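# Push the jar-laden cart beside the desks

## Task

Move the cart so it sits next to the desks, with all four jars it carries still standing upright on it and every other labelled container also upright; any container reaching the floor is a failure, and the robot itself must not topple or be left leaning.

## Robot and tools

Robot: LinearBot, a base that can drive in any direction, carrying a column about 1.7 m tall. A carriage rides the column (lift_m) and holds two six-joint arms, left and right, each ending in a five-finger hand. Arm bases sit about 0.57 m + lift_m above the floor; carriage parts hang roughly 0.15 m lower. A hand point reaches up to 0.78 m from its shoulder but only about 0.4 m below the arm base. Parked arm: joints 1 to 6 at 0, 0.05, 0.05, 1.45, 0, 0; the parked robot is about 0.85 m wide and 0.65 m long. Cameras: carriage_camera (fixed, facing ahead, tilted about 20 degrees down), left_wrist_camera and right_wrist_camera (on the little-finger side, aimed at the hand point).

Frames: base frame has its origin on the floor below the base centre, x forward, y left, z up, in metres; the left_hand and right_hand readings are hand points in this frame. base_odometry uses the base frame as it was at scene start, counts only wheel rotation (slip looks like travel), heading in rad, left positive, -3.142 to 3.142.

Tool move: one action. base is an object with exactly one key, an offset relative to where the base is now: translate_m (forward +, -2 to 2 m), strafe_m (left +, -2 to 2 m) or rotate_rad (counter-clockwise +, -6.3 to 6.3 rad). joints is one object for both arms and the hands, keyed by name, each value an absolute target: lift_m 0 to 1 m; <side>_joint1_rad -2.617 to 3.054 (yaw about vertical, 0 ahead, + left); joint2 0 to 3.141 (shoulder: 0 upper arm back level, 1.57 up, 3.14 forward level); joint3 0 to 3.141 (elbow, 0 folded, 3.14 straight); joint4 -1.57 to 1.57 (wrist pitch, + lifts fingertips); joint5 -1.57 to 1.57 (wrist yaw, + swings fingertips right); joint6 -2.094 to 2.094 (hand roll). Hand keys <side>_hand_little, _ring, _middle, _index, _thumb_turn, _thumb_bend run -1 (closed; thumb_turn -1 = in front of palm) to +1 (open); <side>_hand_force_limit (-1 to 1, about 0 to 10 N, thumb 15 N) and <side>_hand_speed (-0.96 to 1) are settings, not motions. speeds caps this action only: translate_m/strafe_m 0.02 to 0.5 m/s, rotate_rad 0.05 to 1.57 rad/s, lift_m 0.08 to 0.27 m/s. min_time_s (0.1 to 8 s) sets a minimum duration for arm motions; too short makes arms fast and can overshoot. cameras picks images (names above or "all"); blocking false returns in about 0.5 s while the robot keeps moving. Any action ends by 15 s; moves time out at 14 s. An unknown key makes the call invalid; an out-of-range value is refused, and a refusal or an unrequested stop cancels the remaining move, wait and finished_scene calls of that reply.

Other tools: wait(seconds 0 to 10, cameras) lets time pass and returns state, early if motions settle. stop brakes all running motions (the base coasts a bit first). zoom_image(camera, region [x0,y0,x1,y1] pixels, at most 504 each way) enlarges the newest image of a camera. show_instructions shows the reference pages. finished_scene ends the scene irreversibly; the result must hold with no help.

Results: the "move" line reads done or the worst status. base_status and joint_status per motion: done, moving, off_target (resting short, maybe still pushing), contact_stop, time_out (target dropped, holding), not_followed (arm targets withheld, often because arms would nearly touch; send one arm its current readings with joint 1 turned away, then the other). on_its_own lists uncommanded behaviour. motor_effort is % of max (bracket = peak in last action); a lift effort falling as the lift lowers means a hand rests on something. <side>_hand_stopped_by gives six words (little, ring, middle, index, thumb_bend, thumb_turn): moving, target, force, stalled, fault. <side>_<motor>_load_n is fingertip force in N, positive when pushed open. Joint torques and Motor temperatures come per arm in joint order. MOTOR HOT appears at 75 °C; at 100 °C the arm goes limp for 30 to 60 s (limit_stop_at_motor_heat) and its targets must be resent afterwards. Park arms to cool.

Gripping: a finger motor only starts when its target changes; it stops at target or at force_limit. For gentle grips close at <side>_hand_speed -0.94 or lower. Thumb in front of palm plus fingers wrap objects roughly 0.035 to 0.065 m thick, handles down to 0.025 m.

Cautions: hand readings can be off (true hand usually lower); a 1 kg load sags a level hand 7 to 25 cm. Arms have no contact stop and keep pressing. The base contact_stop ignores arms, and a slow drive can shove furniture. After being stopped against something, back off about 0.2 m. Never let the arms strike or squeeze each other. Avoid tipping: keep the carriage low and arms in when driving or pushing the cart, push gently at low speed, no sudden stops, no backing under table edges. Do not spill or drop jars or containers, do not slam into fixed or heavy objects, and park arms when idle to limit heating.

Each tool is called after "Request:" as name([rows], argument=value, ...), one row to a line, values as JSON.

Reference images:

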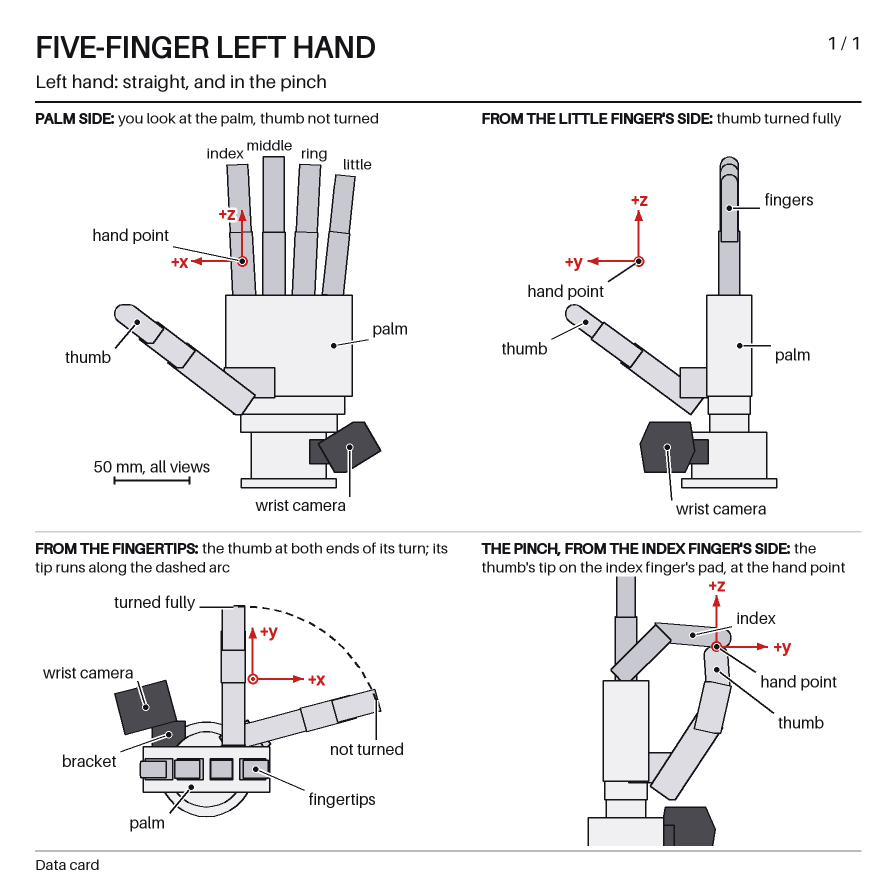

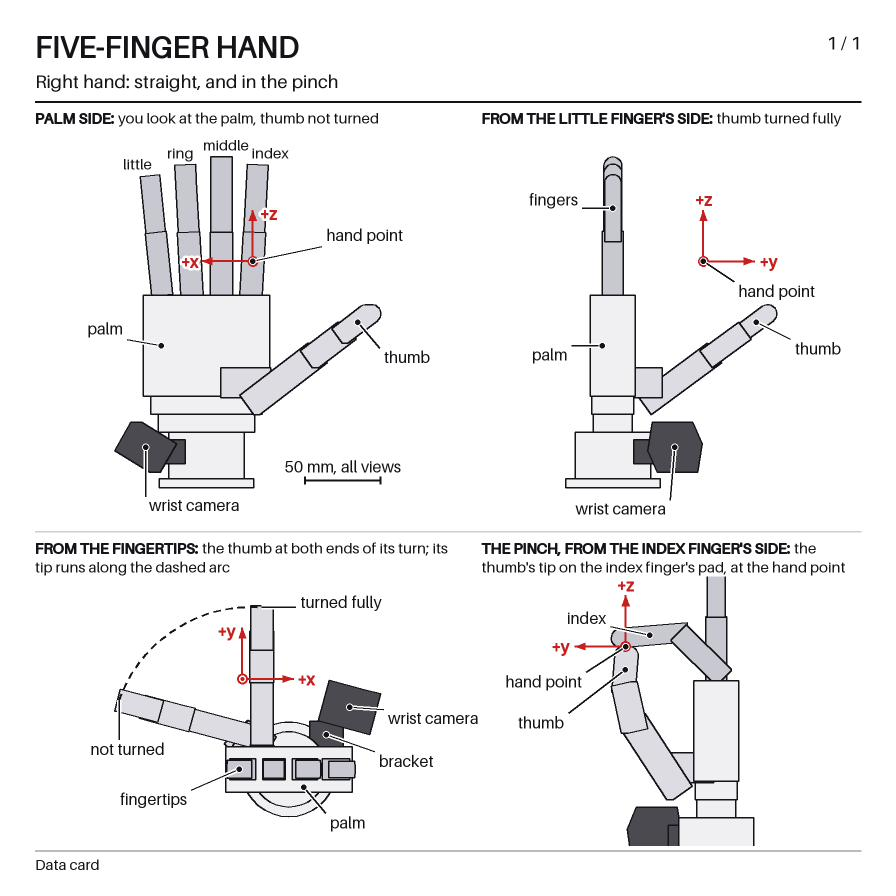

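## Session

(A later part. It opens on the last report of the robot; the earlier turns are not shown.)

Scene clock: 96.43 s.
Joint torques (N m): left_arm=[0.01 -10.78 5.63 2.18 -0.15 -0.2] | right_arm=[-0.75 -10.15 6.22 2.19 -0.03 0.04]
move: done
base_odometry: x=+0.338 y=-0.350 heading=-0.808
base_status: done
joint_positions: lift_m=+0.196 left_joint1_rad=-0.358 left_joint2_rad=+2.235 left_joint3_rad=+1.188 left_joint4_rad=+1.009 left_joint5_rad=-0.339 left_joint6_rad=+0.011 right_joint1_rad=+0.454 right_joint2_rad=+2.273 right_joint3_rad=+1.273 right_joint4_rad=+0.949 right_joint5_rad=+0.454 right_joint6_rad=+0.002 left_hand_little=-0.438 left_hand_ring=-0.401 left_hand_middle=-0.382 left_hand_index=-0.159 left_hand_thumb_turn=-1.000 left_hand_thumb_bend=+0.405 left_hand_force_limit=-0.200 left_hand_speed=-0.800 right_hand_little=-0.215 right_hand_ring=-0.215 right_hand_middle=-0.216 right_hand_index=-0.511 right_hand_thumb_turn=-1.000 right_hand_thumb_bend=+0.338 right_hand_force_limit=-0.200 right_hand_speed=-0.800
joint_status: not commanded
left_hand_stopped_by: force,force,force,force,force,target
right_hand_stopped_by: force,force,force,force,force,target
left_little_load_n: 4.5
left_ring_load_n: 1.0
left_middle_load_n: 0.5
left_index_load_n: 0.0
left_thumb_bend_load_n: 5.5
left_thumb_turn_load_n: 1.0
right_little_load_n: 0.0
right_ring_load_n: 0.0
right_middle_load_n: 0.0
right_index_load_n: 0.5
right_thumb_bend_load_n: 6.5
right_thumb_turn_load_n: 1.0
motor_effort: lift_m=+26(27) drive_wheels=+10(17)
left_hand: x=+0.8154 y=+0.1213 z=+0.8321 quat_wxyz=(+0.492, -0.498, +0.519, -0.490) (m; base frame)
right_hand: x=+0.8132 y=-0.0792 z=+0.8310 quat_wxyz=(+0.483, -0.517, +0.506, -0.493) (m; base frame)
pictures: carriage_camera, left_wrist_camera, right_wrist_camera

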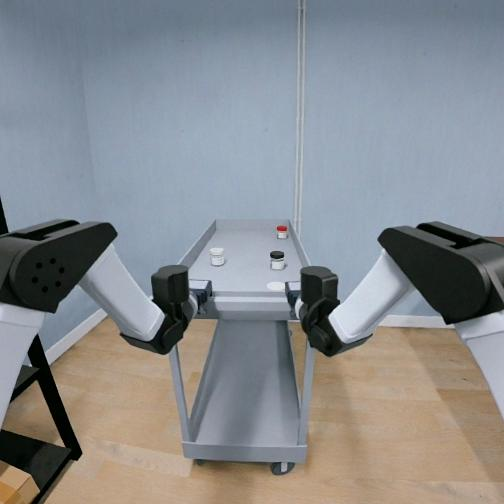

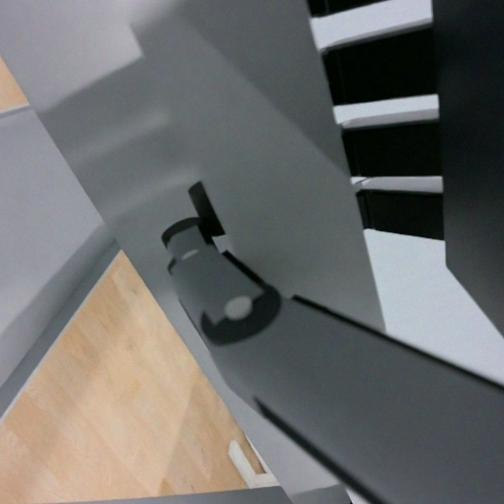

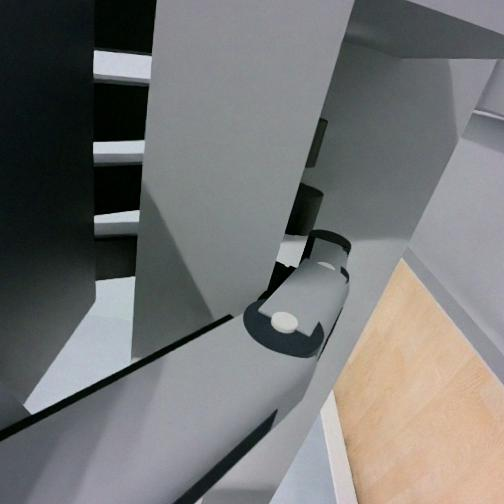

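Request:
move(base={"translate_m": -0.4}, speeds={"translate_m": 0.08}, cameras=["carriage_camera"])

Request:
move(base={"rotate_rad": -0.14}, speeds={"rotate_rad": 0.05}, cameras=["all"])

Scene clock: 103.47 s.
Joint torques (N m): left_arm=[0.81 -10.84 5.56 2.31 -0.06 -0.21] | right_arm=[0.5 -10.17 6.23 2.14 -0.01 0.06]
move: done
base_odometry: x=+0.062 y=-0.061 heading=-0.809
base_status: done
joint_positions: lift_m=+0.196 left_joint1_rad=-0.368 left_joint2_rad=+2.235 left_joint3_rad=+1.188 left_joint4_rad=+0.994 left_joint5_rad=-0.349 left_joint6_rad=+0.011 right_joint1_rad=+0.438 right_joint2_rad=+2.274 right_joint3_rad=+1.273 right_joint4_rad=+0.954 right_joint5_rad=+0.451 right_joint6_rad=+0.001 left_hand_little=-0.439 left_hand_ring=-0.401 left_hand_middle=-0.382 left_hand_index=-0.159 left_hand_thumb_turn=-1.000 left_hand_thumb_bend=+0.405 left_hand_force_limit=-0.200 left_hand_speed=-0.800 right_hand_little=-0.215 right_hand_ring=-0.215 right_hand_middle=-0.216 right_hand_index=-0.511 right_hand_thumb_turn=-1.000 right_hand_thumb_bend=+0.338 right_hand_force_limit=-0.200 right_hand_speed=-0.800
joint_status: not commanded
left_hand_stopped_by: force,force,force,force,force,target
right_hand_stopped_by: force,force,force,force,force,target
left_little_load_n: 0.0
left_ring_load_n: 0.0
left_middle_load_n: 1.0
left_index_load_n: -2.5
left_thumb_bend_load_n: 5.0
left_thumb_turn_load_n: 1.0
right_little_load_n: -0.5
right_ring_load_n: 0.0
right_middle_load_n: 0.0
right_index_load_n: 3.0
right_thumb_bend_load_n: 6.0
right_thumb_turn_load_n: 0.0
motor_effort: lift_m=+26(27) drive_wheels=-8(20)
left_hand: x=+0.8128 y=+0.1175 z=+0.8281 quat_wxyz=(+0.490, -0.500, +0.524, -0.485) (m; base frame)
right_hand: x=+0.8171 y=-0.0882 z=+0.8322 quat_wxyz=(+0.482, -0.512, +0.509, -0.497) (m; base frame)
pictures: carriage_camera

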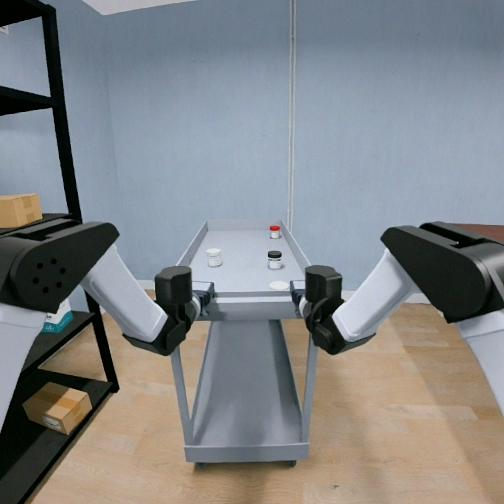

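Scene clock: 106.70 s.
Joint torques (N m): left_arm=[1.59 -10.85 5.82 2.23 -0.02 -0.21] | right_arm=[-0.17 -11.62 5.18 2.06 0.18 0.02]
move: done
base_odometry: x=+0.062 y=-0.060 heading=-0.949
base_status: done
joint_positions: lift_m=+0.196 left_joint1_rad=-0.377 left_joint2_rad=+2.235 left_joint3_rad=+1.184 left_joint4_rad=+1.000 left_joint5_rad=-0.351 left_joint6_rad=+0.011 right_joint1_rad=+0.448 right_joint2_rad=+2.288 right_joint3_rad=+1.288 right_joint4_rad=+0.961 right_joint5_rad=+0.434 right_joint6_rad=+0.005 left_hand_little=-0.439 left_hand_ring=-0.401 left_hand_middle=-0.382 left_hand_index=-0.159 left_hand_thumb_turn=-1.000 left_hand_thumb_bend=+0.405 left_hand_force_limit=-0.200 left_hand_speed=-0.800 right_hand_little=-0.215 right_hand_ring=-0.215 right_hand_middle=-0.216 right_hand_index=-0.511 right_hand_thumb_turn=-1.000 right_hand_thumb_bend=+0.338 right_hand_force_limit=-0.200 right_hand_speed=-0.800
joint_status: not commanded
left_hand_stopped_by: force,force,force,force,force,target
right_hand_stopped_by: force,force,force,force,force,target
left_little_load_n: 0.0
left_ring_load_n: 0.0
left_middle_load_n: 0.5
left_index_load_n: -0.5
left_thumb_bend_load_n: 4.5
left_thumb_turn_load_n: 1.0
right_little_load_n: 0.0
right_ring_load_n: 0.0
right_middle_load_n: 0.0
right_index_load_n: 0.5
right_thumb_bend_load_n: 6.5
right_thumb_turn_load_n: 0.0
motor_effort: lift_m=+26(27) drive_wheels=-9(11)
left_hand: x=+0.8107 y=+0.1129 z=+0.8280 quat_wxyz=(+0.489, -0.498, +0.525, -0.487) (m; base frame)
right_hand: x=+0.8176 y=-0.0777 z=+0.8315 quat_wxyz=(+0.491, -0.515, +0.502, -0.491) (m; base frame)
pictures: carriage_camera, left_wrist_camera, right_wrist_camera

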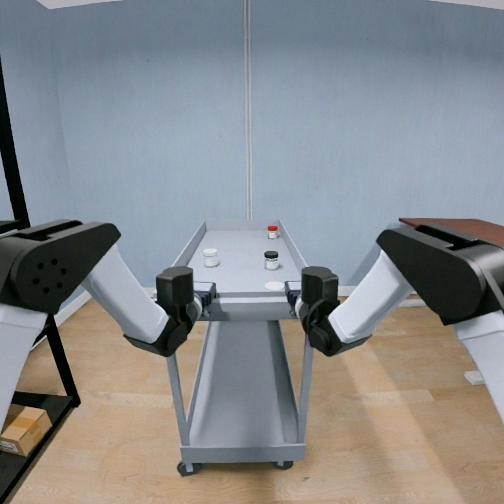

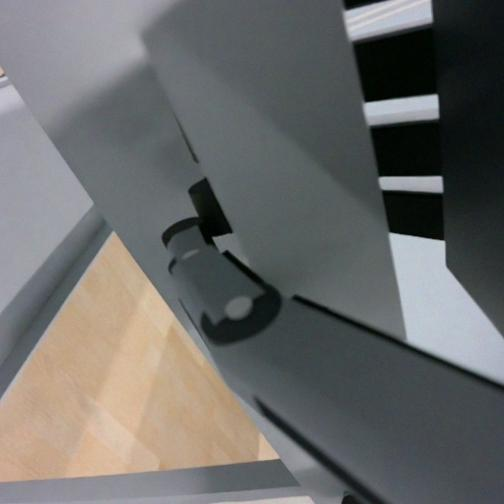

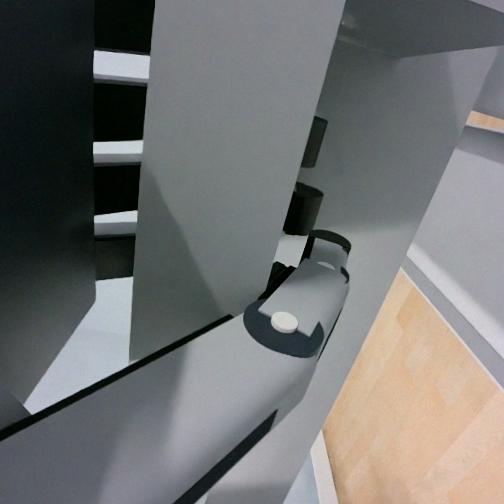

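Request:
move(base={"strafe_m": -0.25}, speeds={"strafe_m": 0.06}, cameras=["all"])

Scene clock: 111.60 s.
Joint torques (N m): left_arm=[1.06 -10.77 5.87 2.13 -0.11 -0.15] | right_arm=[-0.94 -11.69 5.35 2.03 0.12 0.04]
move: done
base_odometry: x=-0.142 y=-0.206 heading=-0.950
base_status: done
joint_positions: lift_m=+0.196 left_joint1_rad=-0.371 left_joint2_rad=+2.235 left_joint3_rad=+1.184 left_joint4_rad=+1.016 left_joint5_rad=-0.342 left_joint6_rad=+0.007 right_joint1_rad=+0.457 right_joint2_rad=+2.288 right_joint3_rad=+1.285 right_joint4_rad=+0.966 right_joint5_rad=+0.440 right_joint6_rad=+0.005 left_hand_little=-0.438 left_hand_ring=-0.401 left_hand_middle=-0.382 left_hand_index=-0.159 left_hand_thumb_turn=-1.000 left_hand_thumb_bend=+0.405 left_hand_force_limit=-0.200 left_hand_speed=-0.800 right_hand_little=-0.215 right_hand_ring=-0.215 right_hand_middle=-0.216 right_hand_index=-0.511 right_hand_thumb_turn=-1.000 right_hand_thumb_bend=+0.338 right_hand_force_limit=-0.200 right_hand_speed=-0.800
joint_status: not commanded
left_hand_stopped_by: force,force,force,force,force,target
right_hand_stopped_by: force,force,force,force,force,target
left_little_load_n: 1.5
left_ring_load_n: 2.0
left_middle_load_n: 1.0
left_index_load_n: 0.0
left_thumb_bend_load_n: 5.0
left_thumb_turn_load_n: 1.0
right_little_load_n: -0.5
right_ring_load_n: -0.5
right_middle_load_n: 0.0
right_index_load_n: 0.5
right_thumb_bend_load_n: 6.5
right_thumb_turn_load_n: 0.0
motor_effort: lift_m=+27(27) drive_wheels=-9(17)
left_hand: x=+0.8126 y=+0.1140 z=+0.8322 quat_wxyz=(+0.489, -0.496, +0.520, -0.494) (m; base frame)
right_hand: x=+0.8153 y=-0.0736 z=+0.8312 quat_wxyz=(+0.492, -0.516, +0.501, -0.490) (m; base frame)
pictures: carriage_camera, left_wrist_camera, right_wrist_camera

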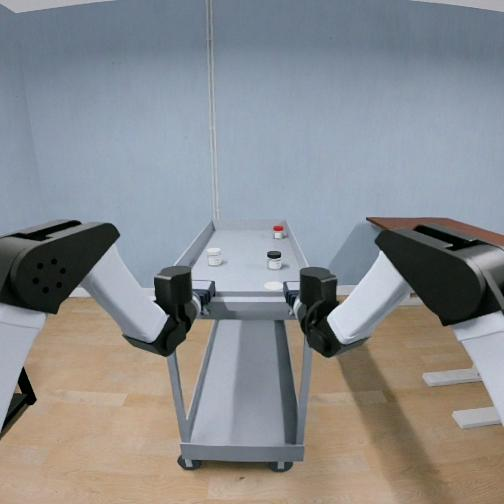

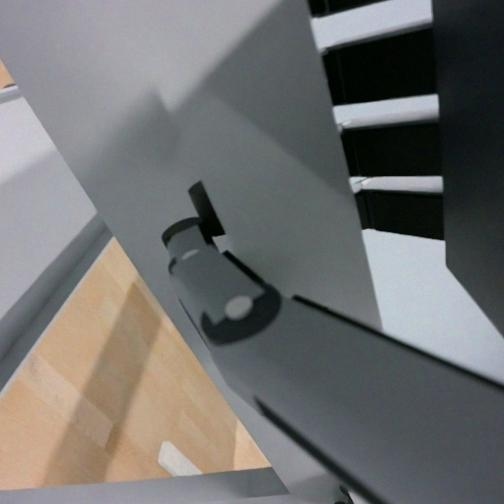

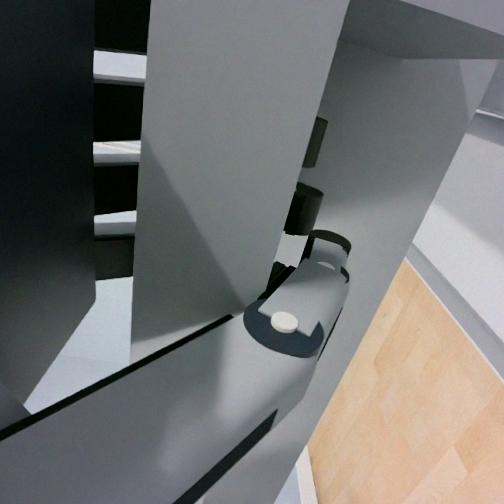

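Request:
zoom_image(camera="carriage_camera", region=[344, 190, 504, 350])

Scaled by 3.150.

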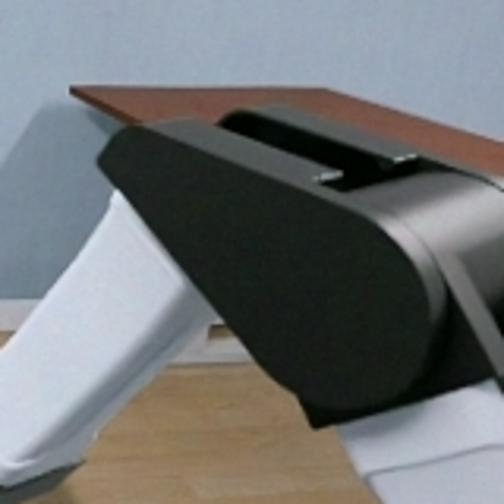

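Request:
zoom_image(camera="carriage_camera", region=[20, 240, 170, 340])

Request:
zoom_image(camera="carriage_camera", region=[300, 260, 450, 360])

Scaled by 3.360.

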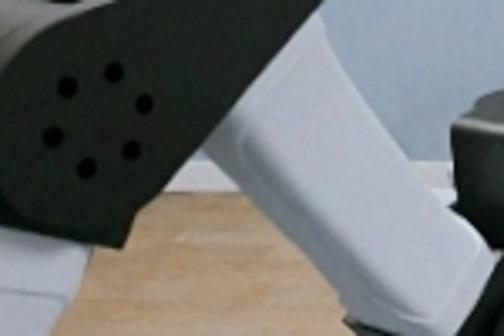

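Scaled by 3.360.

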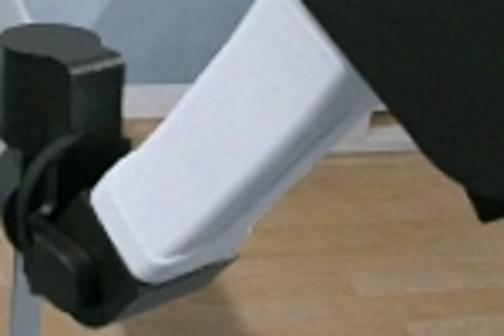

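Request:
move(base={"rotate_rad": 0.03}, speeds={"rotate_rad": 0.05})

Request:
move(base={"translate_m": -0.55}, speeds={"translate_m": 0.08}, cameras=["carriage_camera"])

Request:
move(base={"strafe_m": -0.35}, speeds={"strafe_m": 0.06}, cameras=["all"])

Scene clock: 113.87 s.
Joint torques (N m): left_arm=[0.87 -11.08 5.52 2.15 -0.04 -0.08] | right_arm=[-1.26 -11.58 5.79 1.93 0.15 0.04]
move: done
base_odometry: x=-0.142 y=-0.206 heading=-0.922
base_status: done
joint_positions: lift_m=+0.196 left_joint1_rad=-0.368 left_joint2_rad=+2.237 left_joint3_rad=+1.189 left_joint4_rad=+1.012 left_joint5_rad=-0.350 left_joint6_rad=+0.000 right_joint1_rad=+0.461 right_joint2_rad=+2.288 right_joint3_rad=+1.278 right_joint4_rad=+0.976 right_joint5_rad=+0.437 right_joint6_rad=+0.003 left_hand_little=-0.439 left_hand_ring=-0.401 left_hand_middle=-0.382 left_hand_index=-0.159 left_hand_thumb_turn=-1.000 left_hand_thumb_bend=+0.405 left_hand_force_limit=-0.200 left_hand_speed=-0.800 right_hand_little=-0.215 right_hand_ring=-0.215 right_hand_middle=-0.216 right_hand_index=-0.511 right_hand_thumb_turn=-1.000 right_hand_thumb_bend=+0.338 right_hand_force_limit=-0.200 right_hand_speed=-0.800
joint_status: not commanded
left_hand_stopped_by: force,force,force,force,force,target
right_hand_stopped_by: force,force,force,force,force,target
left_little_load_n: 1.0
left_ring_load_n: 0.0
left_middle_load_n: 0.5
left_index_load_n: 0.0
left_thumb_bend_load_n: 4.5
left_thumb_turn_load_n: 1.0
right_little_load_n: -1.0
right_ring_load_n: 0.0
right_middle_load_n: 0.0
right_index_load_n: 0.5
right_thumb_bend_load_n: 6.5
right_thumb_turn_load_n: 0.0
motor_effort: lift_m=+26(27) drive_wheels=-6(13)
left_hand: x=+0.8141 y=+0.1164 z=+0.8322 quat_wxyz=(+0.490, -0.501, +0.516, -0.493) (m; base frame)
right_hand: x=+0.8136 y=-0.0711 z=+0.8313 quat_wxyz=(+0.495, -0.516, +0.499, -0.489) (m; base frame)
pictures: none

Scene clock: 121.47 s.
Joint torques (N m): left_arm=[0.95 -11.54 5 2.15 -0.52 -0.01] | right_arm=[-0.94 -11.55 5.96 1.88 -0.28 0.07]
move: done
base_odometry: x=-0.474 y=+0.232 heading=-0.922
base_status: done
joint_positions: lift_m=+0.196 left_joint1_rad=-0.368 left_joint2_rad=+2.242 left_joint3_rad=+1.196 left_joint4_rad=+1.014 left_joint5_rad=-0.302 left_joint6_rad=-0.006 right_joint1_rad=+0.457 right_joint2_rad=+2.288 right_joint3_rad=+1.275 right_joint4_rad=+0.977 right_joint5_rad=+0.475 right_joint6_rad=+0.000 left_hand_little=-0.439 left_hand_ring=-0.400 left_hand_middle=-0.382 left_hand_index=-0.159 left_hand_thumb_turn=-1.000 left_hand_thumb_bend=+0.405 left_hand_force_limit=-0.200 left_hand_speed=-0.800 right_hand_little=-0.215 right_hand_ring=-0.215 right_hand_middle=-0.216 right_hand_index=-0.511 right_hand_thumb_turn=-1.000 right_hand_thumb_bend=+0.338 right_hand_force_limit=-0.200 right_hand_speed=-0.800
joint_status: not commanded
left_hand_stopped_by: force,force,force,force,force,target
right_hand_stopped_by: force,force,force,force,force,target
left_little_load_n: 1.5
left_ring_load_n: 6.0
left_middle_load_n: 1.0
left_index_load_n: 0.0
left_thumb_bend_load_n: 4.5
left_thumb_turn_load_n: 0.5
right_little_load_n: 0.0
right_ring_load_n: -1.5
right_middle_load_n: -0.5
right_index_load_n: 0.5
right_thumb_bend_load_n: 6.5
right_thumb_turn_load_n: 0.0
motor_effort: lift_m=+27(27) drive_wheels=-4(11)
left_hand: x=+0.8138 y=+0.1060 z=+0.8331 quat_wxyz=(+0.477, -0.490, +0.525, -0.507) (m; base frame)
right_hand: x=+0.8150 y=-0.0810 z=+0.8301 quat_wxyz=(+0.483, -0.508, +0.508, -0.500) (m; base frame)
pictures: carriage_camera

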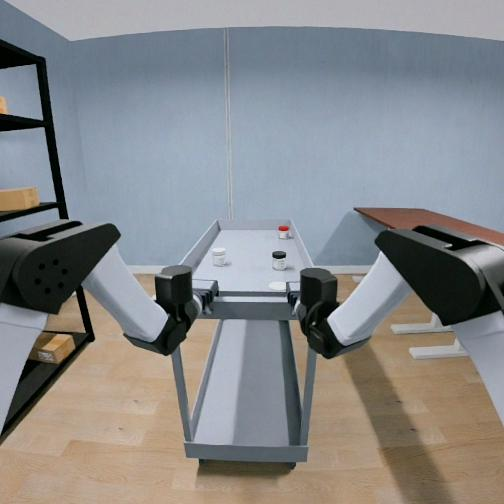

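Scene clock: 127.83 s.
Joint torques (N m): left_arm=[2.14 -11.44 5.46 2.2 -0.16 -0.07] | right_arm=[0.09 -11.6 5.74 1.9 0.19 0.06]
Motor temperatures (°C): left_arm=[17 39 35 39 19 22] | right_arm=[22 42 33 41 20 18]
move: done
base_odometry: x=-0.753 y=+0.021 heading=-0.922
base_status: done
joint_positions: lift_m=+0.196 left_joint1_rad=-0.383 left_joint2_rad=+2.242 left_joint3_rad=+1.189 left_joint4_rad=+1.006 left_joint5_rad=-0.339 left_joint6_rad=+0.000 right_joint1_rad=+0.444 right_joint2_rad=+2.288 right_joint3_rad=+1.279 right_joint4_rad=+0.976 right_joint5_rad=+0.434 right_joint6_rad=+0.002 left_hand_little=-0.439 left_hand_ring=-0.401 left_hand_middle=-0.382 left_hand_index=-0.159 left_hand_thumb_turn=-1.000 left_hand_thumb_bend=+0.405 left_hand_force_limit=-0.200 left_hand_speed=-0.800 right_hand_little=-0.215 right_hand_ring=-0.215 right_hand_middle=-0.216 right_hand_index=-0.511 right_hand_thumb_turn=-1.000 right_hand_thumb_bend=+0.338 right_hand_force_limit=-0.200 right_hand_speed=-0.800
joint_status: not commanded
left_hand_stopped_by: force,force,force,force,force,target
right_hand_stopped_by: force,force,force,force,force,target
left_little_load_n: 0.0
left_ring_load_n: 0.0
left_middle_load_n: 1.0
left_index_load_n: -1.5
left_thumb_bend_load_n: 5.0
left_thumb_turn_load_n: 1.0
right_little_load_n: 0.0
right_ring_load_n: 0.0
right_middle_load_n: 0.0
right_index_load_n: 0.5
right_thumb_bend_load_n: 6.5
right_thumb_turn_load_n: 0.0
motor_effort: lift_m=+27(27) drive_wheels=-2(8)
left_hand: x=+0.8101 y=+0.1056 z=+0.8275 quat_wxyz=(+0.482, -0.496, +0.526, -0.495) (m; base frame)
right_hand: x=+0.8175 y=-0.0805 z=+0.8316 quat_wxyz=(+0.492, -0.513, +0.502, -0.493) (m; base frame)
pictures: carriage_camera, left_wrist_camera, right_wrist_camera

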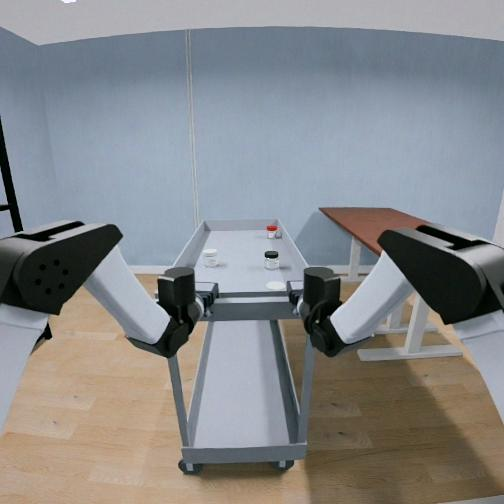

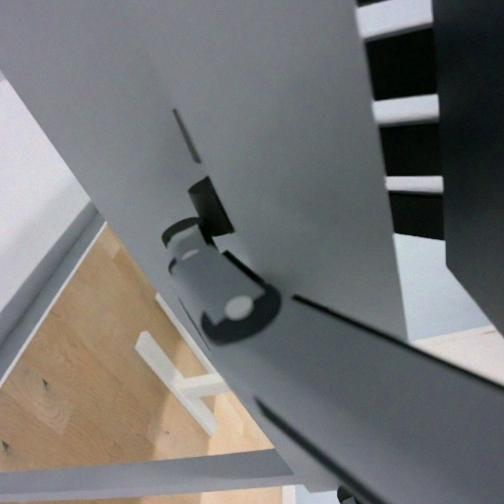

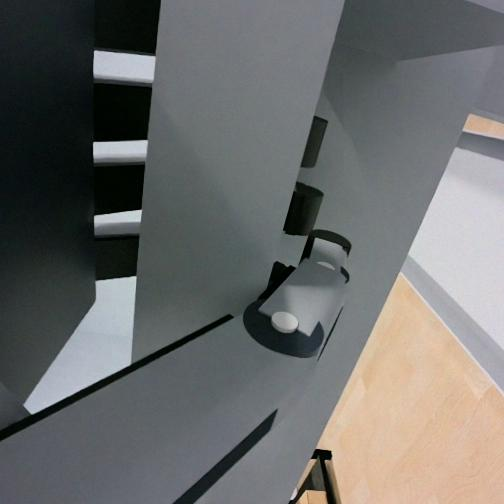

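Request:
move(base={"strafe_m": -0.2}, speeds={"strafe_m": 0.06}, cameras=["all"])

Request:
zoom_image(camera="carriage_camera", region=[250, 190, 504, 444])

Scene clock: 131.90 s.
Joint torques (N m): left_arm=[1.11 -11.43 5.44 2.17 0.02 -0.07] | right_arm=[-0.73 -11.59 5.75 1.93 0.11 0.05]
move: done
base_odometry: x=-0.913 y=-0.099 heading=-0.923
base_status: done
joint_positions: lift_m=+0.196 left_joint1_rad=-0.372 left_joint2_rad=+2.242 left_joint3_rad=+1.189 left_joint4_rad=+1.010 left_joint5_rad=-0.351 left_joint6_rad=+0.000 right_joint1_rad=+0.454 right_joint2_rad=+2.288 right_joint3_rad=+1.279 right_joint4_rad=+0.974 right_joint5_rad=+0.441 right_joint6_rad=+0.004 left_hand_little=-0.439 left_hand_ring=-0.401 left_hand_middle=-0.382 left_hand_index=-0.159 left_hand_thumb_turn=-1.000 left_hand_thumb_bend=+0.405 left_hand_force_limit=-0.200 left_hand_speed=-0.800 right_hand_little=-0.215 right_hand_ring=-0.215 right_hand_middle=-0.216 right_hand_index=-0.511 right_hand_thumb_turn=-1.000 right_hand_thumb_bend=+0.338 right_hand_force_limit=-0.200 right_hand_speed=-0.800
joint_status: not commanded
left_hand_stopped_by: force,force,force,force,force,target
right_hand_stopped_by: force,force,force,force,force,target
left_little_load_n: 0.0
left_ring_load_n: 0.0
left_middle_load_n: 0.5
left_index_load_n: 0.0
left_thumb_bend_load_n: 4.5
left_thumb_turn_load_n: 1.0
right_little_load_n: 0.0
right_ring_load_n: 0.0
right_middle_load_n: 0.0
right_index_load_n: 0.5
right_thumb_bend_load_n: 6.5
right_thumb_turn_load_n: 0.5
motor_effort: lift_m=+27(27) drive_wheels=-4(9)
left_hand: x=+0.8131 y=+0.1147 z=+0.8286 quat_wxyz=(+0.488, -0.501, +0.519, -0.491) (m; base frame)
right_hand: x=+0.8154 y=-0.0760 z=+0.8311 quat_wxyz=(+0.492, -0.514, +0.502, -0.492) (m; base frame)
pictures: carriage_camera, left_wrist_camera, right_wrist_camera

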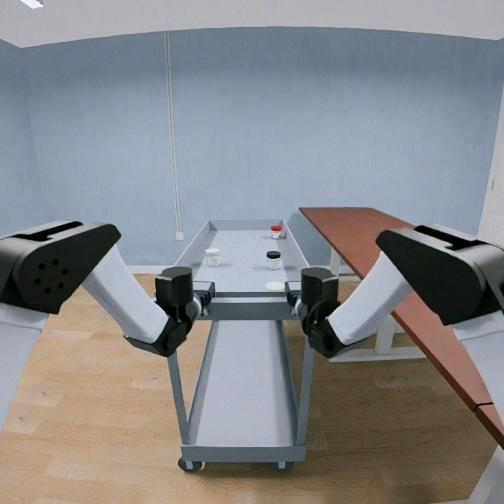

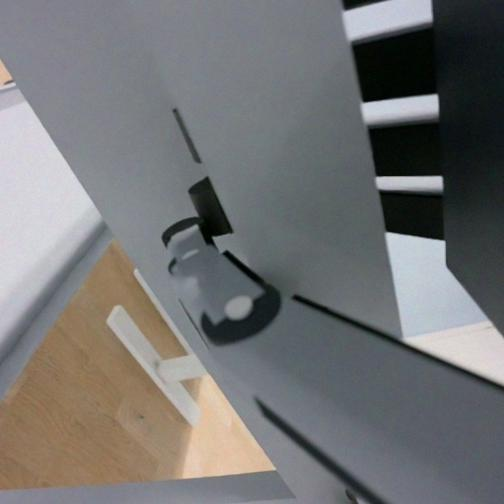

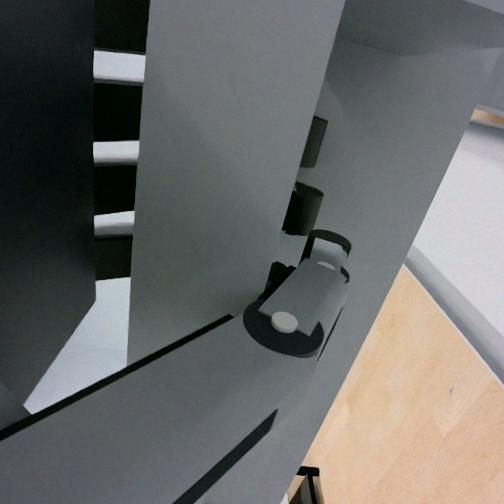

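Scaled by 1.984.

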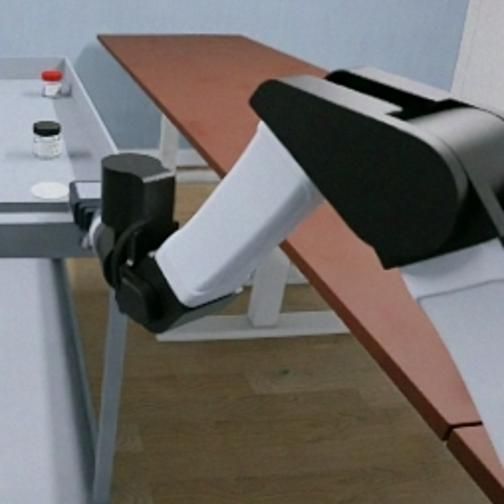

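Request:
zoom_image(camera="carriage_camera", region=[160, 200, 340, 310])

Request:
zoom_image(camera="carriage_camera", region=[160, 310, 340, 490])

Scaled by 2.800.

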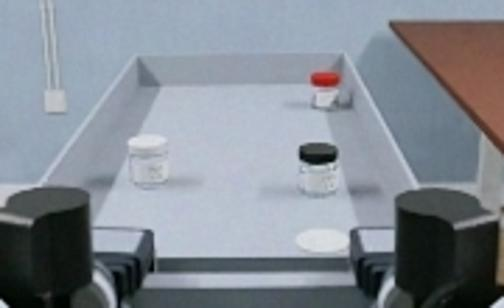

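Scaled by 2.800.

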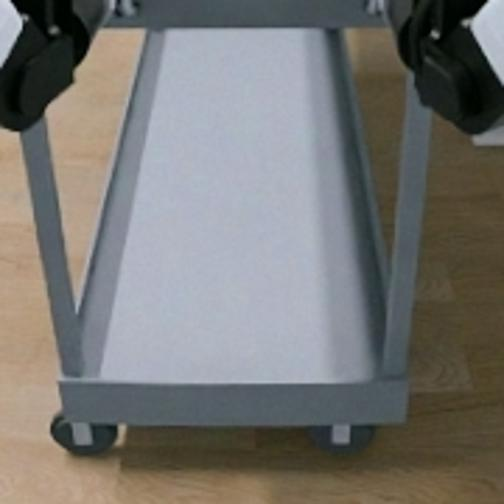

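Request:
move(base={"rotate_rad": 0.025}, speeds={"rotate_rad": 0.05})

Request:
move(joints={"left_joint1_rad":-0.489,"left_joint2_rad":2.302,"left_joint3_rad":1.332,"left_joint4_rad":0.970,"left_joint5_rad":-0.489,"right_joint1_rad":0.318,"right_joint2_rad":2.218,"right_joint3_rad":1.168,"right_joint4_rad":1.05,"right_joint5_rad":0.318}, min_time_s=4, cameras=["all"])

Scene clock: 133.77 s.
Joint torques (N m): left_arm=[0.99 -11.49 5.48 2.09 0.01 -0.06] | right_arm=[-0.76 -11.62 5.7 1.94 -0.11 0.05]
move: done
base_odometry: x=-0.913 y=-0.099 heading=-0.899
base_status: done
joint_positions: lift_m=+0.196 left_joint1_rad=-0.370 left_joint2_rad=+2.242 left_joint3_rad=+1.189 left_joint4_rad=+1.019 left_joint5_rad=-0.355 left_joint6_rad=+0.000 right_joint1_rad=+0.454 right_joint2_rad=+2.288 right_joint3_rad=+1.279 right_joint4_rad=+0.973 right_joint5_rad=+0.459 right_joint6_rad=+0.003 left_hand_little=-0.439 left_hand_ring=-0.401 left_hand_middle=-0.382 left_hand_index=-0.159 left_hand_thumb_turn=-1.000 left_hand_thumb_bend=+0.405 left_hand_force_limit=-0.200 left_hand_speed=-0.800 right_hand_little=-0.215 right_hand_ring=-0.215 right_hand_middle=-0.216 right_hand_index=-0.511 right_hand_thumb_turn=-1.000 right_hand_thumb_bend=+0.338 right_hand_force_limit=-0.200 right_hand_speed=-0.800
joint_status: not commanded
left_hand_stopped_by: force,force,force,force,force,target
right_hand_stopped_by: force,force,force,force,force,target
left_little_load_n: 0.0
left_ring_load_n: 0.0
left_middle_load_n: 1.0
left_index_load_n: 0.0
left_thumb_bend_load_n: 4.5
left_thumb_turn_load_n: 1.0
right_little_load_n: 0.0
right_ring_load_n: -1.0
right_middle_load_n: -0.5
right_index_load_n: 0.5
right_thumb_bend_load_n: 6.0
right_thumb_turn_load_n: 0.5
motor_effort: lift_m=+27(27) drive_wheels=-10(10)
left_hand: x=+0.8141 y=+0.1163 z=+0.8309 quat_wxyz=(+0.491, -0.501, +0.515, -0.492) (m; base frame)
right_hand: x=+0.8158 y=-0.0793 z=+0.8308 quat_wxyz=(+0.487, -0.510, +0.506, -0.496) (m; base frame)
pictures: none

Scene clock: 138.07 s.
Joint torques (N m): left_arm=[-0.1 -10.44 7.35 2.03 -0.06 -0.09] | right_arm=[-1.4 -14.34 4.38 1.92 0.15 0.04]
move: done
base_odometry: x=-0.913 y=-0.099 heading=-0.899
base_status: not commanded
joint_positions: lift_m=+0.196 left_joint1_rad=-0.482 left_joint2_rad=+2.291 left_joint3_rad=+1.297 left_joint4_rad=+0.956 left_joint5_rad=-0.473 left_joint6_rad=+0.000 right_joint1_rad=+0.333 right_joint2_rad=+2.263 right_joint3_rad=+1.179 right_joint4_rad=+1.035 right_joint5_rad=+0.308 right_joint6_rad=+0.003 left_hand_little=-0.439 left_hand_ring=-0.401 left_hand_middle=-0.382 left_hand_index=-0.159 left_hand_thumb_turn=-1.000 left_hand_thumb_bend=+0.405 left_hand_force_limit=-0.200 left_hand_speed=-0.800 right_hand_little=-0.215 right_hand_ring=-0.215 right_hand_middle=-0.216 right_hand_index=-0.511 right_hand_thumb_turn=-1.000 right_hand_thumb_bend=+0.338 right_hand_force_limit=-0.200 right_hand_speed=-0.800
joint_status: all done
left_hand_stopped_by: force,force,force,force,force,target
right_hand_stopped_by: force,force,force,force,force,target
left_little_load_n: 1.0
left_ring_load_n: 0.0
left_middle_load_n: 0.5
left_index_load_n: 0.0
left_thumb_bend_load_n: 5.0
left_thumb_turn_load_n: 1.0
right_little_load_n: 0.0
right_ring_load_n: 0.0
right_middle_load_n: 0.0
right_index_load_n: 0.5
right_thumb_bend_load_n: 6.0
right_thumb_turn_load_n: 0.5
motor_effort: lift_m=+27(27) drive_wheels=-9(11)
left_hand: x=+0.8123 y=+0.0643 z=+0.8323 quat_wxyz=(+0.494, -0.502, +0.515, -0.489) (m; base frame)
right_hand: x=+0.8169 y=-0.1294 z=+0.8183 quat_wxyz=(+0.491, -0.521, +0.502, -0.485) (m; base frame)
pictures: carriage_camera, left_wrist_camera, right_wrist_camera

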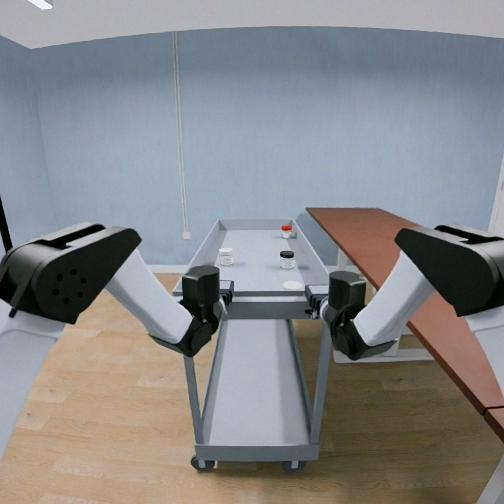

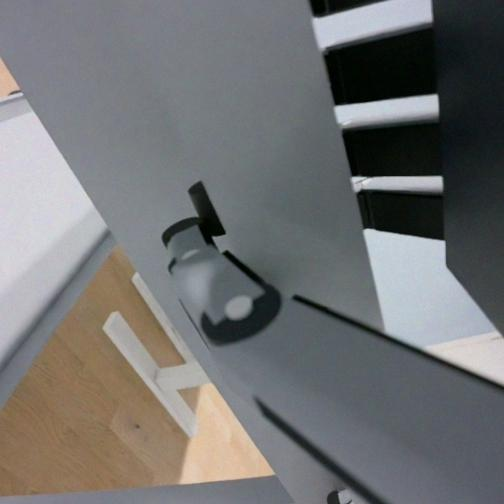

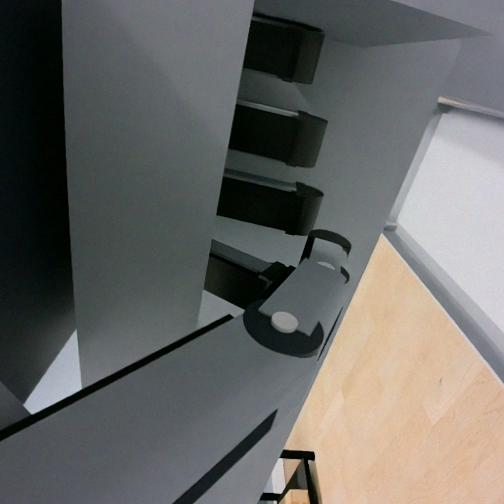

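Request:
move(joints={"left_joint1_rad":-0.6,"left_joint2_rad":2.391,"left_joint3_rad":1.507,"left_joint4_rad":0.884,"left_joint5_rad":-0.6,"right_joint1_rad":0.175,"right_joint2_rad":2.155,"right_joint3_rad":1.096,"right_joint4_rad":1.085,"right_joint5_rad":0.175}, min_time_s=4, cameras=["all"])

Request:
zoom_image(camera="carriage_camera", region=[170, 190, 420, 440])

Scene clock: 142.53 s.
Joint torques (N m): left_arm=[-0.16 -11.25 7.64 1.97 -0.09 -0.06] | right_arm=[-1.5 -14.43 4.25 2.02 0.17 0.04]
move: done
base_odometry: x=-0.913 y=-0.099 heading=-0.899
base_status: not commanded
joint_positions: lift_m=+0.196 left_joint1_rad=-0.593 left_joint2_rad=+2.380 left_joint3_rad=+1.470 left_joint4_rad=+0.872 left_joint5_rad=-0.583 left_joint6_rad=+0.000 right_joint1_rad=+0.191 right_joint2_rad=+2.205 right_joint3_rad=+1.109 right_joint4_rad=+1.060 right_joint5_rad=+0.163 right_joint6_rad=+0.003 left_hand_little=-0.439 left_hand_ring=-0.401 left_hand_middle=-0.382 left_hand_index=-0.159 left_hand_thumb_turn=-1.000 left_hand_thumb_bend=+0.405 left_hand_force_limit=-0.200 left_hand_speed=-0.800 right_hand_little=-0.215 right_hand_ring=-0.215 right_hand_middle=-0.216 right_hand_index=-0.511 right_hand_thumb_turn=-1.000 right_hand_thumb_bend=+0.338 right_hand_force_limit=-0.200 right_hand_speed=-0.800
joint_status: all done
left_hand_stopped_by: force,force,force,force,force,target
right_hand_stopped_by: force,force,force,force,force,target
left_little_load_n: 0.0
left_ring_load_n: 0.5
left_middle_load_n: 1.0
left_index_load_n: 0.0
left_thumb_bend_load_n: 4.5
left_thumb_turn_load_n: 1.0
right_little_load_n: 0.0
right_ring_load_n: 0.0
right_middle_load_n: 0.0
right_index_load_n: 2.0
right_thumb_bend_load_n: 6.0
right_thumb_turn_load_n: 0.0
motor_effort: lift_m=+26(27) drive_wheels=-8(11)
left_hand: x=+0.8126 y=+0.0042 z=+0.8328 quat_wxyz=(+0.495, -0.500, +0.515, -0.489) (m; base frame)
right_hand: x=+0.8193 y=-0.1902 z=+0.8290 quat_wxyz=(+0.497, -0.517, +0.501, -0.485) (m; base frame)
pictures: carriage_camera, left_wrist_camera, right_wrist_camera

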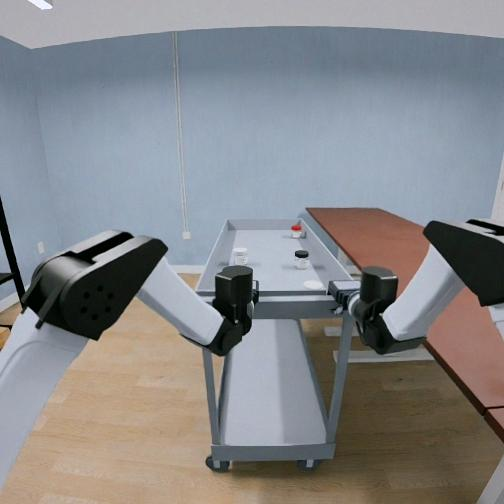

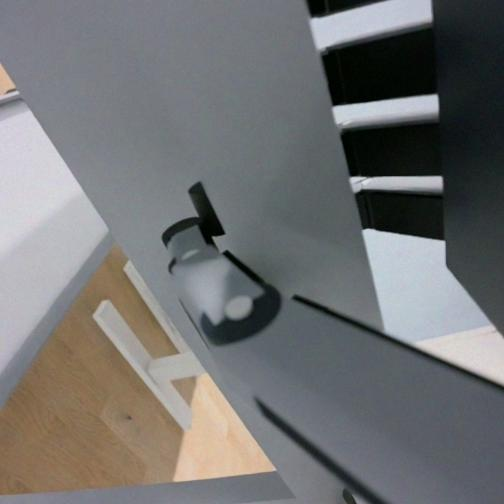

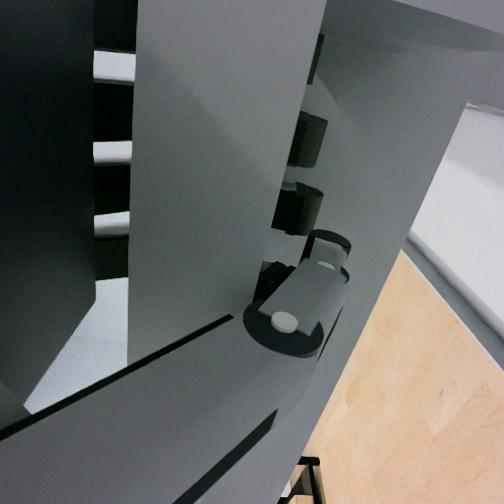

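Scaled by 2.016.

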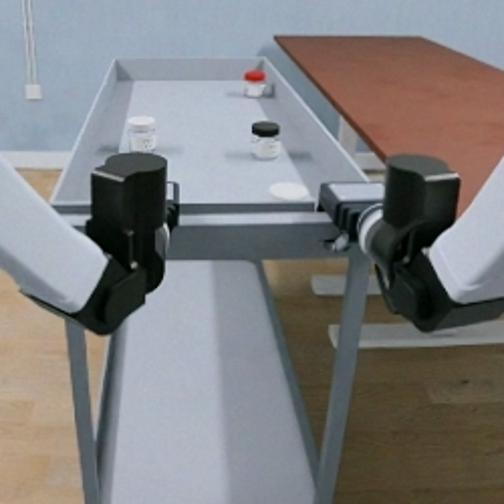

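Request:
move(base={"strafe_m": -0.12}, speeds={"strafe_m": 0.05}, cameras=["carriage_camera"])

Request:
zoom_image(camera="carriage_camera", region=[170, 190, 420, 440])

Scene clock: 145.77 s.
Joint torques (N m): left_arm=[0.65 -11.28 7.54 2.12 0 -0.08] | right_arm=[-0.61 -14.27 4.33 2.02 0.14 0.04]
move: done
base_odometry: x=-1.007 y=-0.174 heading=-0.897
base_status: done
joint_positions: lift_m=+0.196 left_joint1_rad=-0.602 left_joint2_rad=+2.380 left_joint3_rad=+1.471 left_joint4_rad=+0.857 left_joint5_rad=-0.593 left_joint6_rad=+0.000 right_joint1_rad=+0.179 right_joint2_rad=+2.204 right_joint3_rad=+1.107 right_joint4_rad=+1.063 right_joint5_rad=+0.163 right_joint6_rad=+0.003 left_hand_little=-0.439 left_hand_ring=-0.401 left_hand_middle=-0.382 left_hand_index=-0.159 left_hand_thumb_turn=-1.000 left_hand_thumb_bend=+0.405 left_hand_force_limit=-0.200 left_hand_speed=-0.800 right_hand_little=-0.215 right_hand_ring=-0.215 right_hand_middle=-0.216 right_hand_index=-0.511 right_hand_thumb_turn=-1.000 right_hand_thumb_bend=+0.338 right_hand_force_limit=-0.200 right_hand_speed=-0.800
joint_status: not commanded
left_hand_stopped_by: force,force,force,force,force,target
right_hand_stopped_by: force,force,force,force,force,target
left_little_load_n: 0.0
left_ring_load_n: 0.0
left_middle_load_n: 0.5
left_index_load_n: -0.5
left_thumb_bend_load_n: 4.5
left_thumb_turn_load_n: 1.0
right_little_load_n: 0.0
right_ring_load_n: 0.0
right_middle_load_n: 0.0
right_index_load_n: 1.0
right_thumb_bend_load_n: 6.5
right_thumb_turn_load_n: 0.0
motor_effort: lift_m=+26(27) drive_wheels=+24(44)
left_hand: x=+0.8091 y=+0.0007 z=+0.8291 quat_wxyz=(+0.494, -0.501, +0.520, -0.484) (m; base frame)
right_hand: x=+0.8205 y=-0.1973 z=+0.8300 quat_wxyz=(+0.495, -0.513, +0.504, -0.488) (m; base frame)
pictures: carriage_camera

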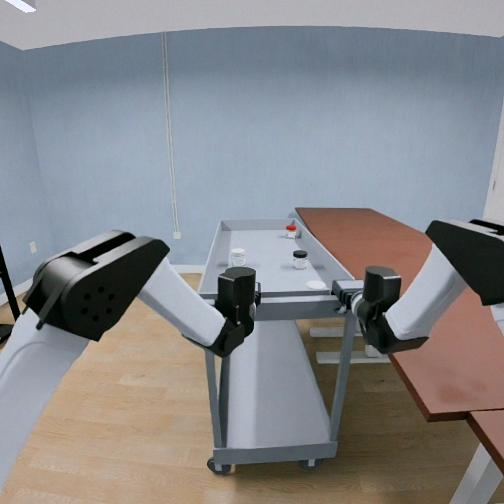

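Scaled by 2.016.

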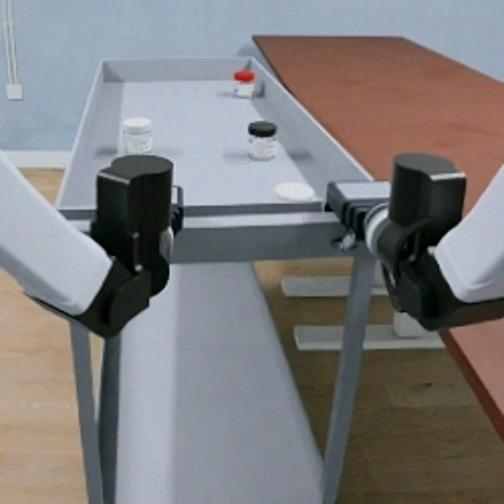

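Request:
move(base={"strafe_m": 0.05}, speeds={"strafe_m": 0.05}, cameras=["carriage_camera"])

Request:
zoom_image(camera="carriage_camera", region=[200, 190, 350, 340])

Request:
zoom_image(camera="carriage_camera", region=[354, 334, 504, 484])

Scene clock: 147.77 s.
Joint torques (N m): left_arm=[0.84 -11.3 7.56 2.13 -0.06 -0.08] | right_arm=[-0.13 -14.08 4.42 1.97 0.07 0.05]
move: done
base_odometry: x=-0.968 y=-0.143 heading=-0.898
base_status: done
joint_positions: lift_m=+0.196 left_joint1_rad=-0.605 left_joint2_rad=+2.381 left_joint3_rad=+1.471 left_joint4_rad=+0.856 left_joint5_rad=-0.588 left_joint6_rad=+0.000 right_joint1_rad=+0.174 right_joint2_rad=+2.202 right_joint3_rad=+1.106 right_joint4_rad=+1.066 right_joint5_rad=+0.171 right_joint6_rad=+0.002 left_hand_little=-0.439 left_hand_ring=-0.401 left_hand_middle=-0.382 left_hand_index=-0.159 left_hand_thumb_turn=-1.000 left_hand_thumb_bend=+0.405 left_hand_force_limit=-0.200 left_hand_speed=-0.800 right_hand_little=-0.215 right_hand_ring=-0.215 right_hand_middle=-0.216 right_hand_index=-0.511 right_hand_thumb_turn=-1.000 right_hand_thumb_bend=+0.338 right_hand_force_limit=-0.200 right_hand_speed=-0.800
joint_status: not commanded
left_hand_stopped_by: force,force,force,force,force,target
right_hand_stopped_by: force,force,force,force,force,target
left_little_load_n: 0.0
left_ring_load_n: 0.0
left_middle_load_n: 0.5
left_index_load_n: -0.5
left_thumb_bend_load_n: 5.0
left_thumb_turn_load_n: 1.0
right_little_load_n: 0.0
right_ring_load_n: 0.0
right_middle_load_n: 0.0
right_index_load_n: 0.5
right_thumb_bend_load_n: 6.5
right_thumb_turn_load_n: 0.0
motor_effort: lift_m=+27(27) drive_wheels=-4(13)
left_hand: x=+0.8082 y=-0.0016 z=+0.8288 quat_wxyz=(+0.492, -0.499, +0.523, -0.485) (m; base frame)
right_hand: x=+0.8212 y=-0.2022 z=+0.8311 quat_wxyz=(+0.492, -0.509, +0.506, -0.492) (m; base frame)
pictures: carriage_camera

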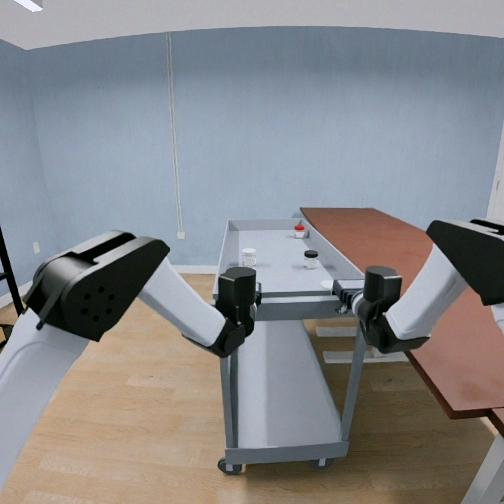

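Scaled by 3.360.

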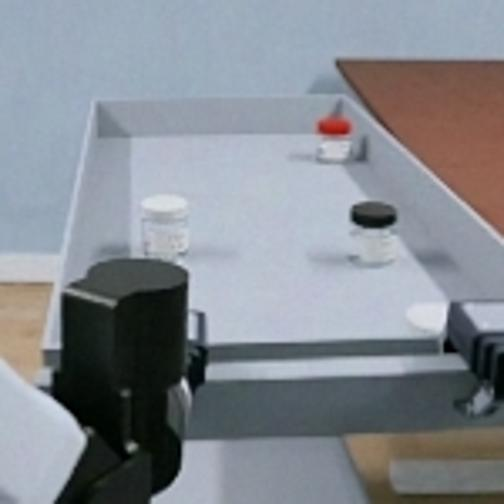

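Scaled by 3.360.

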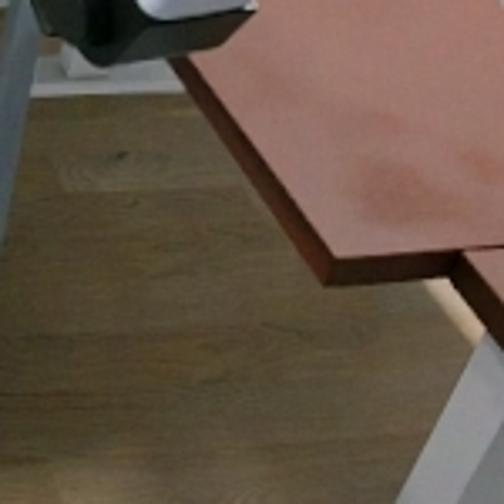

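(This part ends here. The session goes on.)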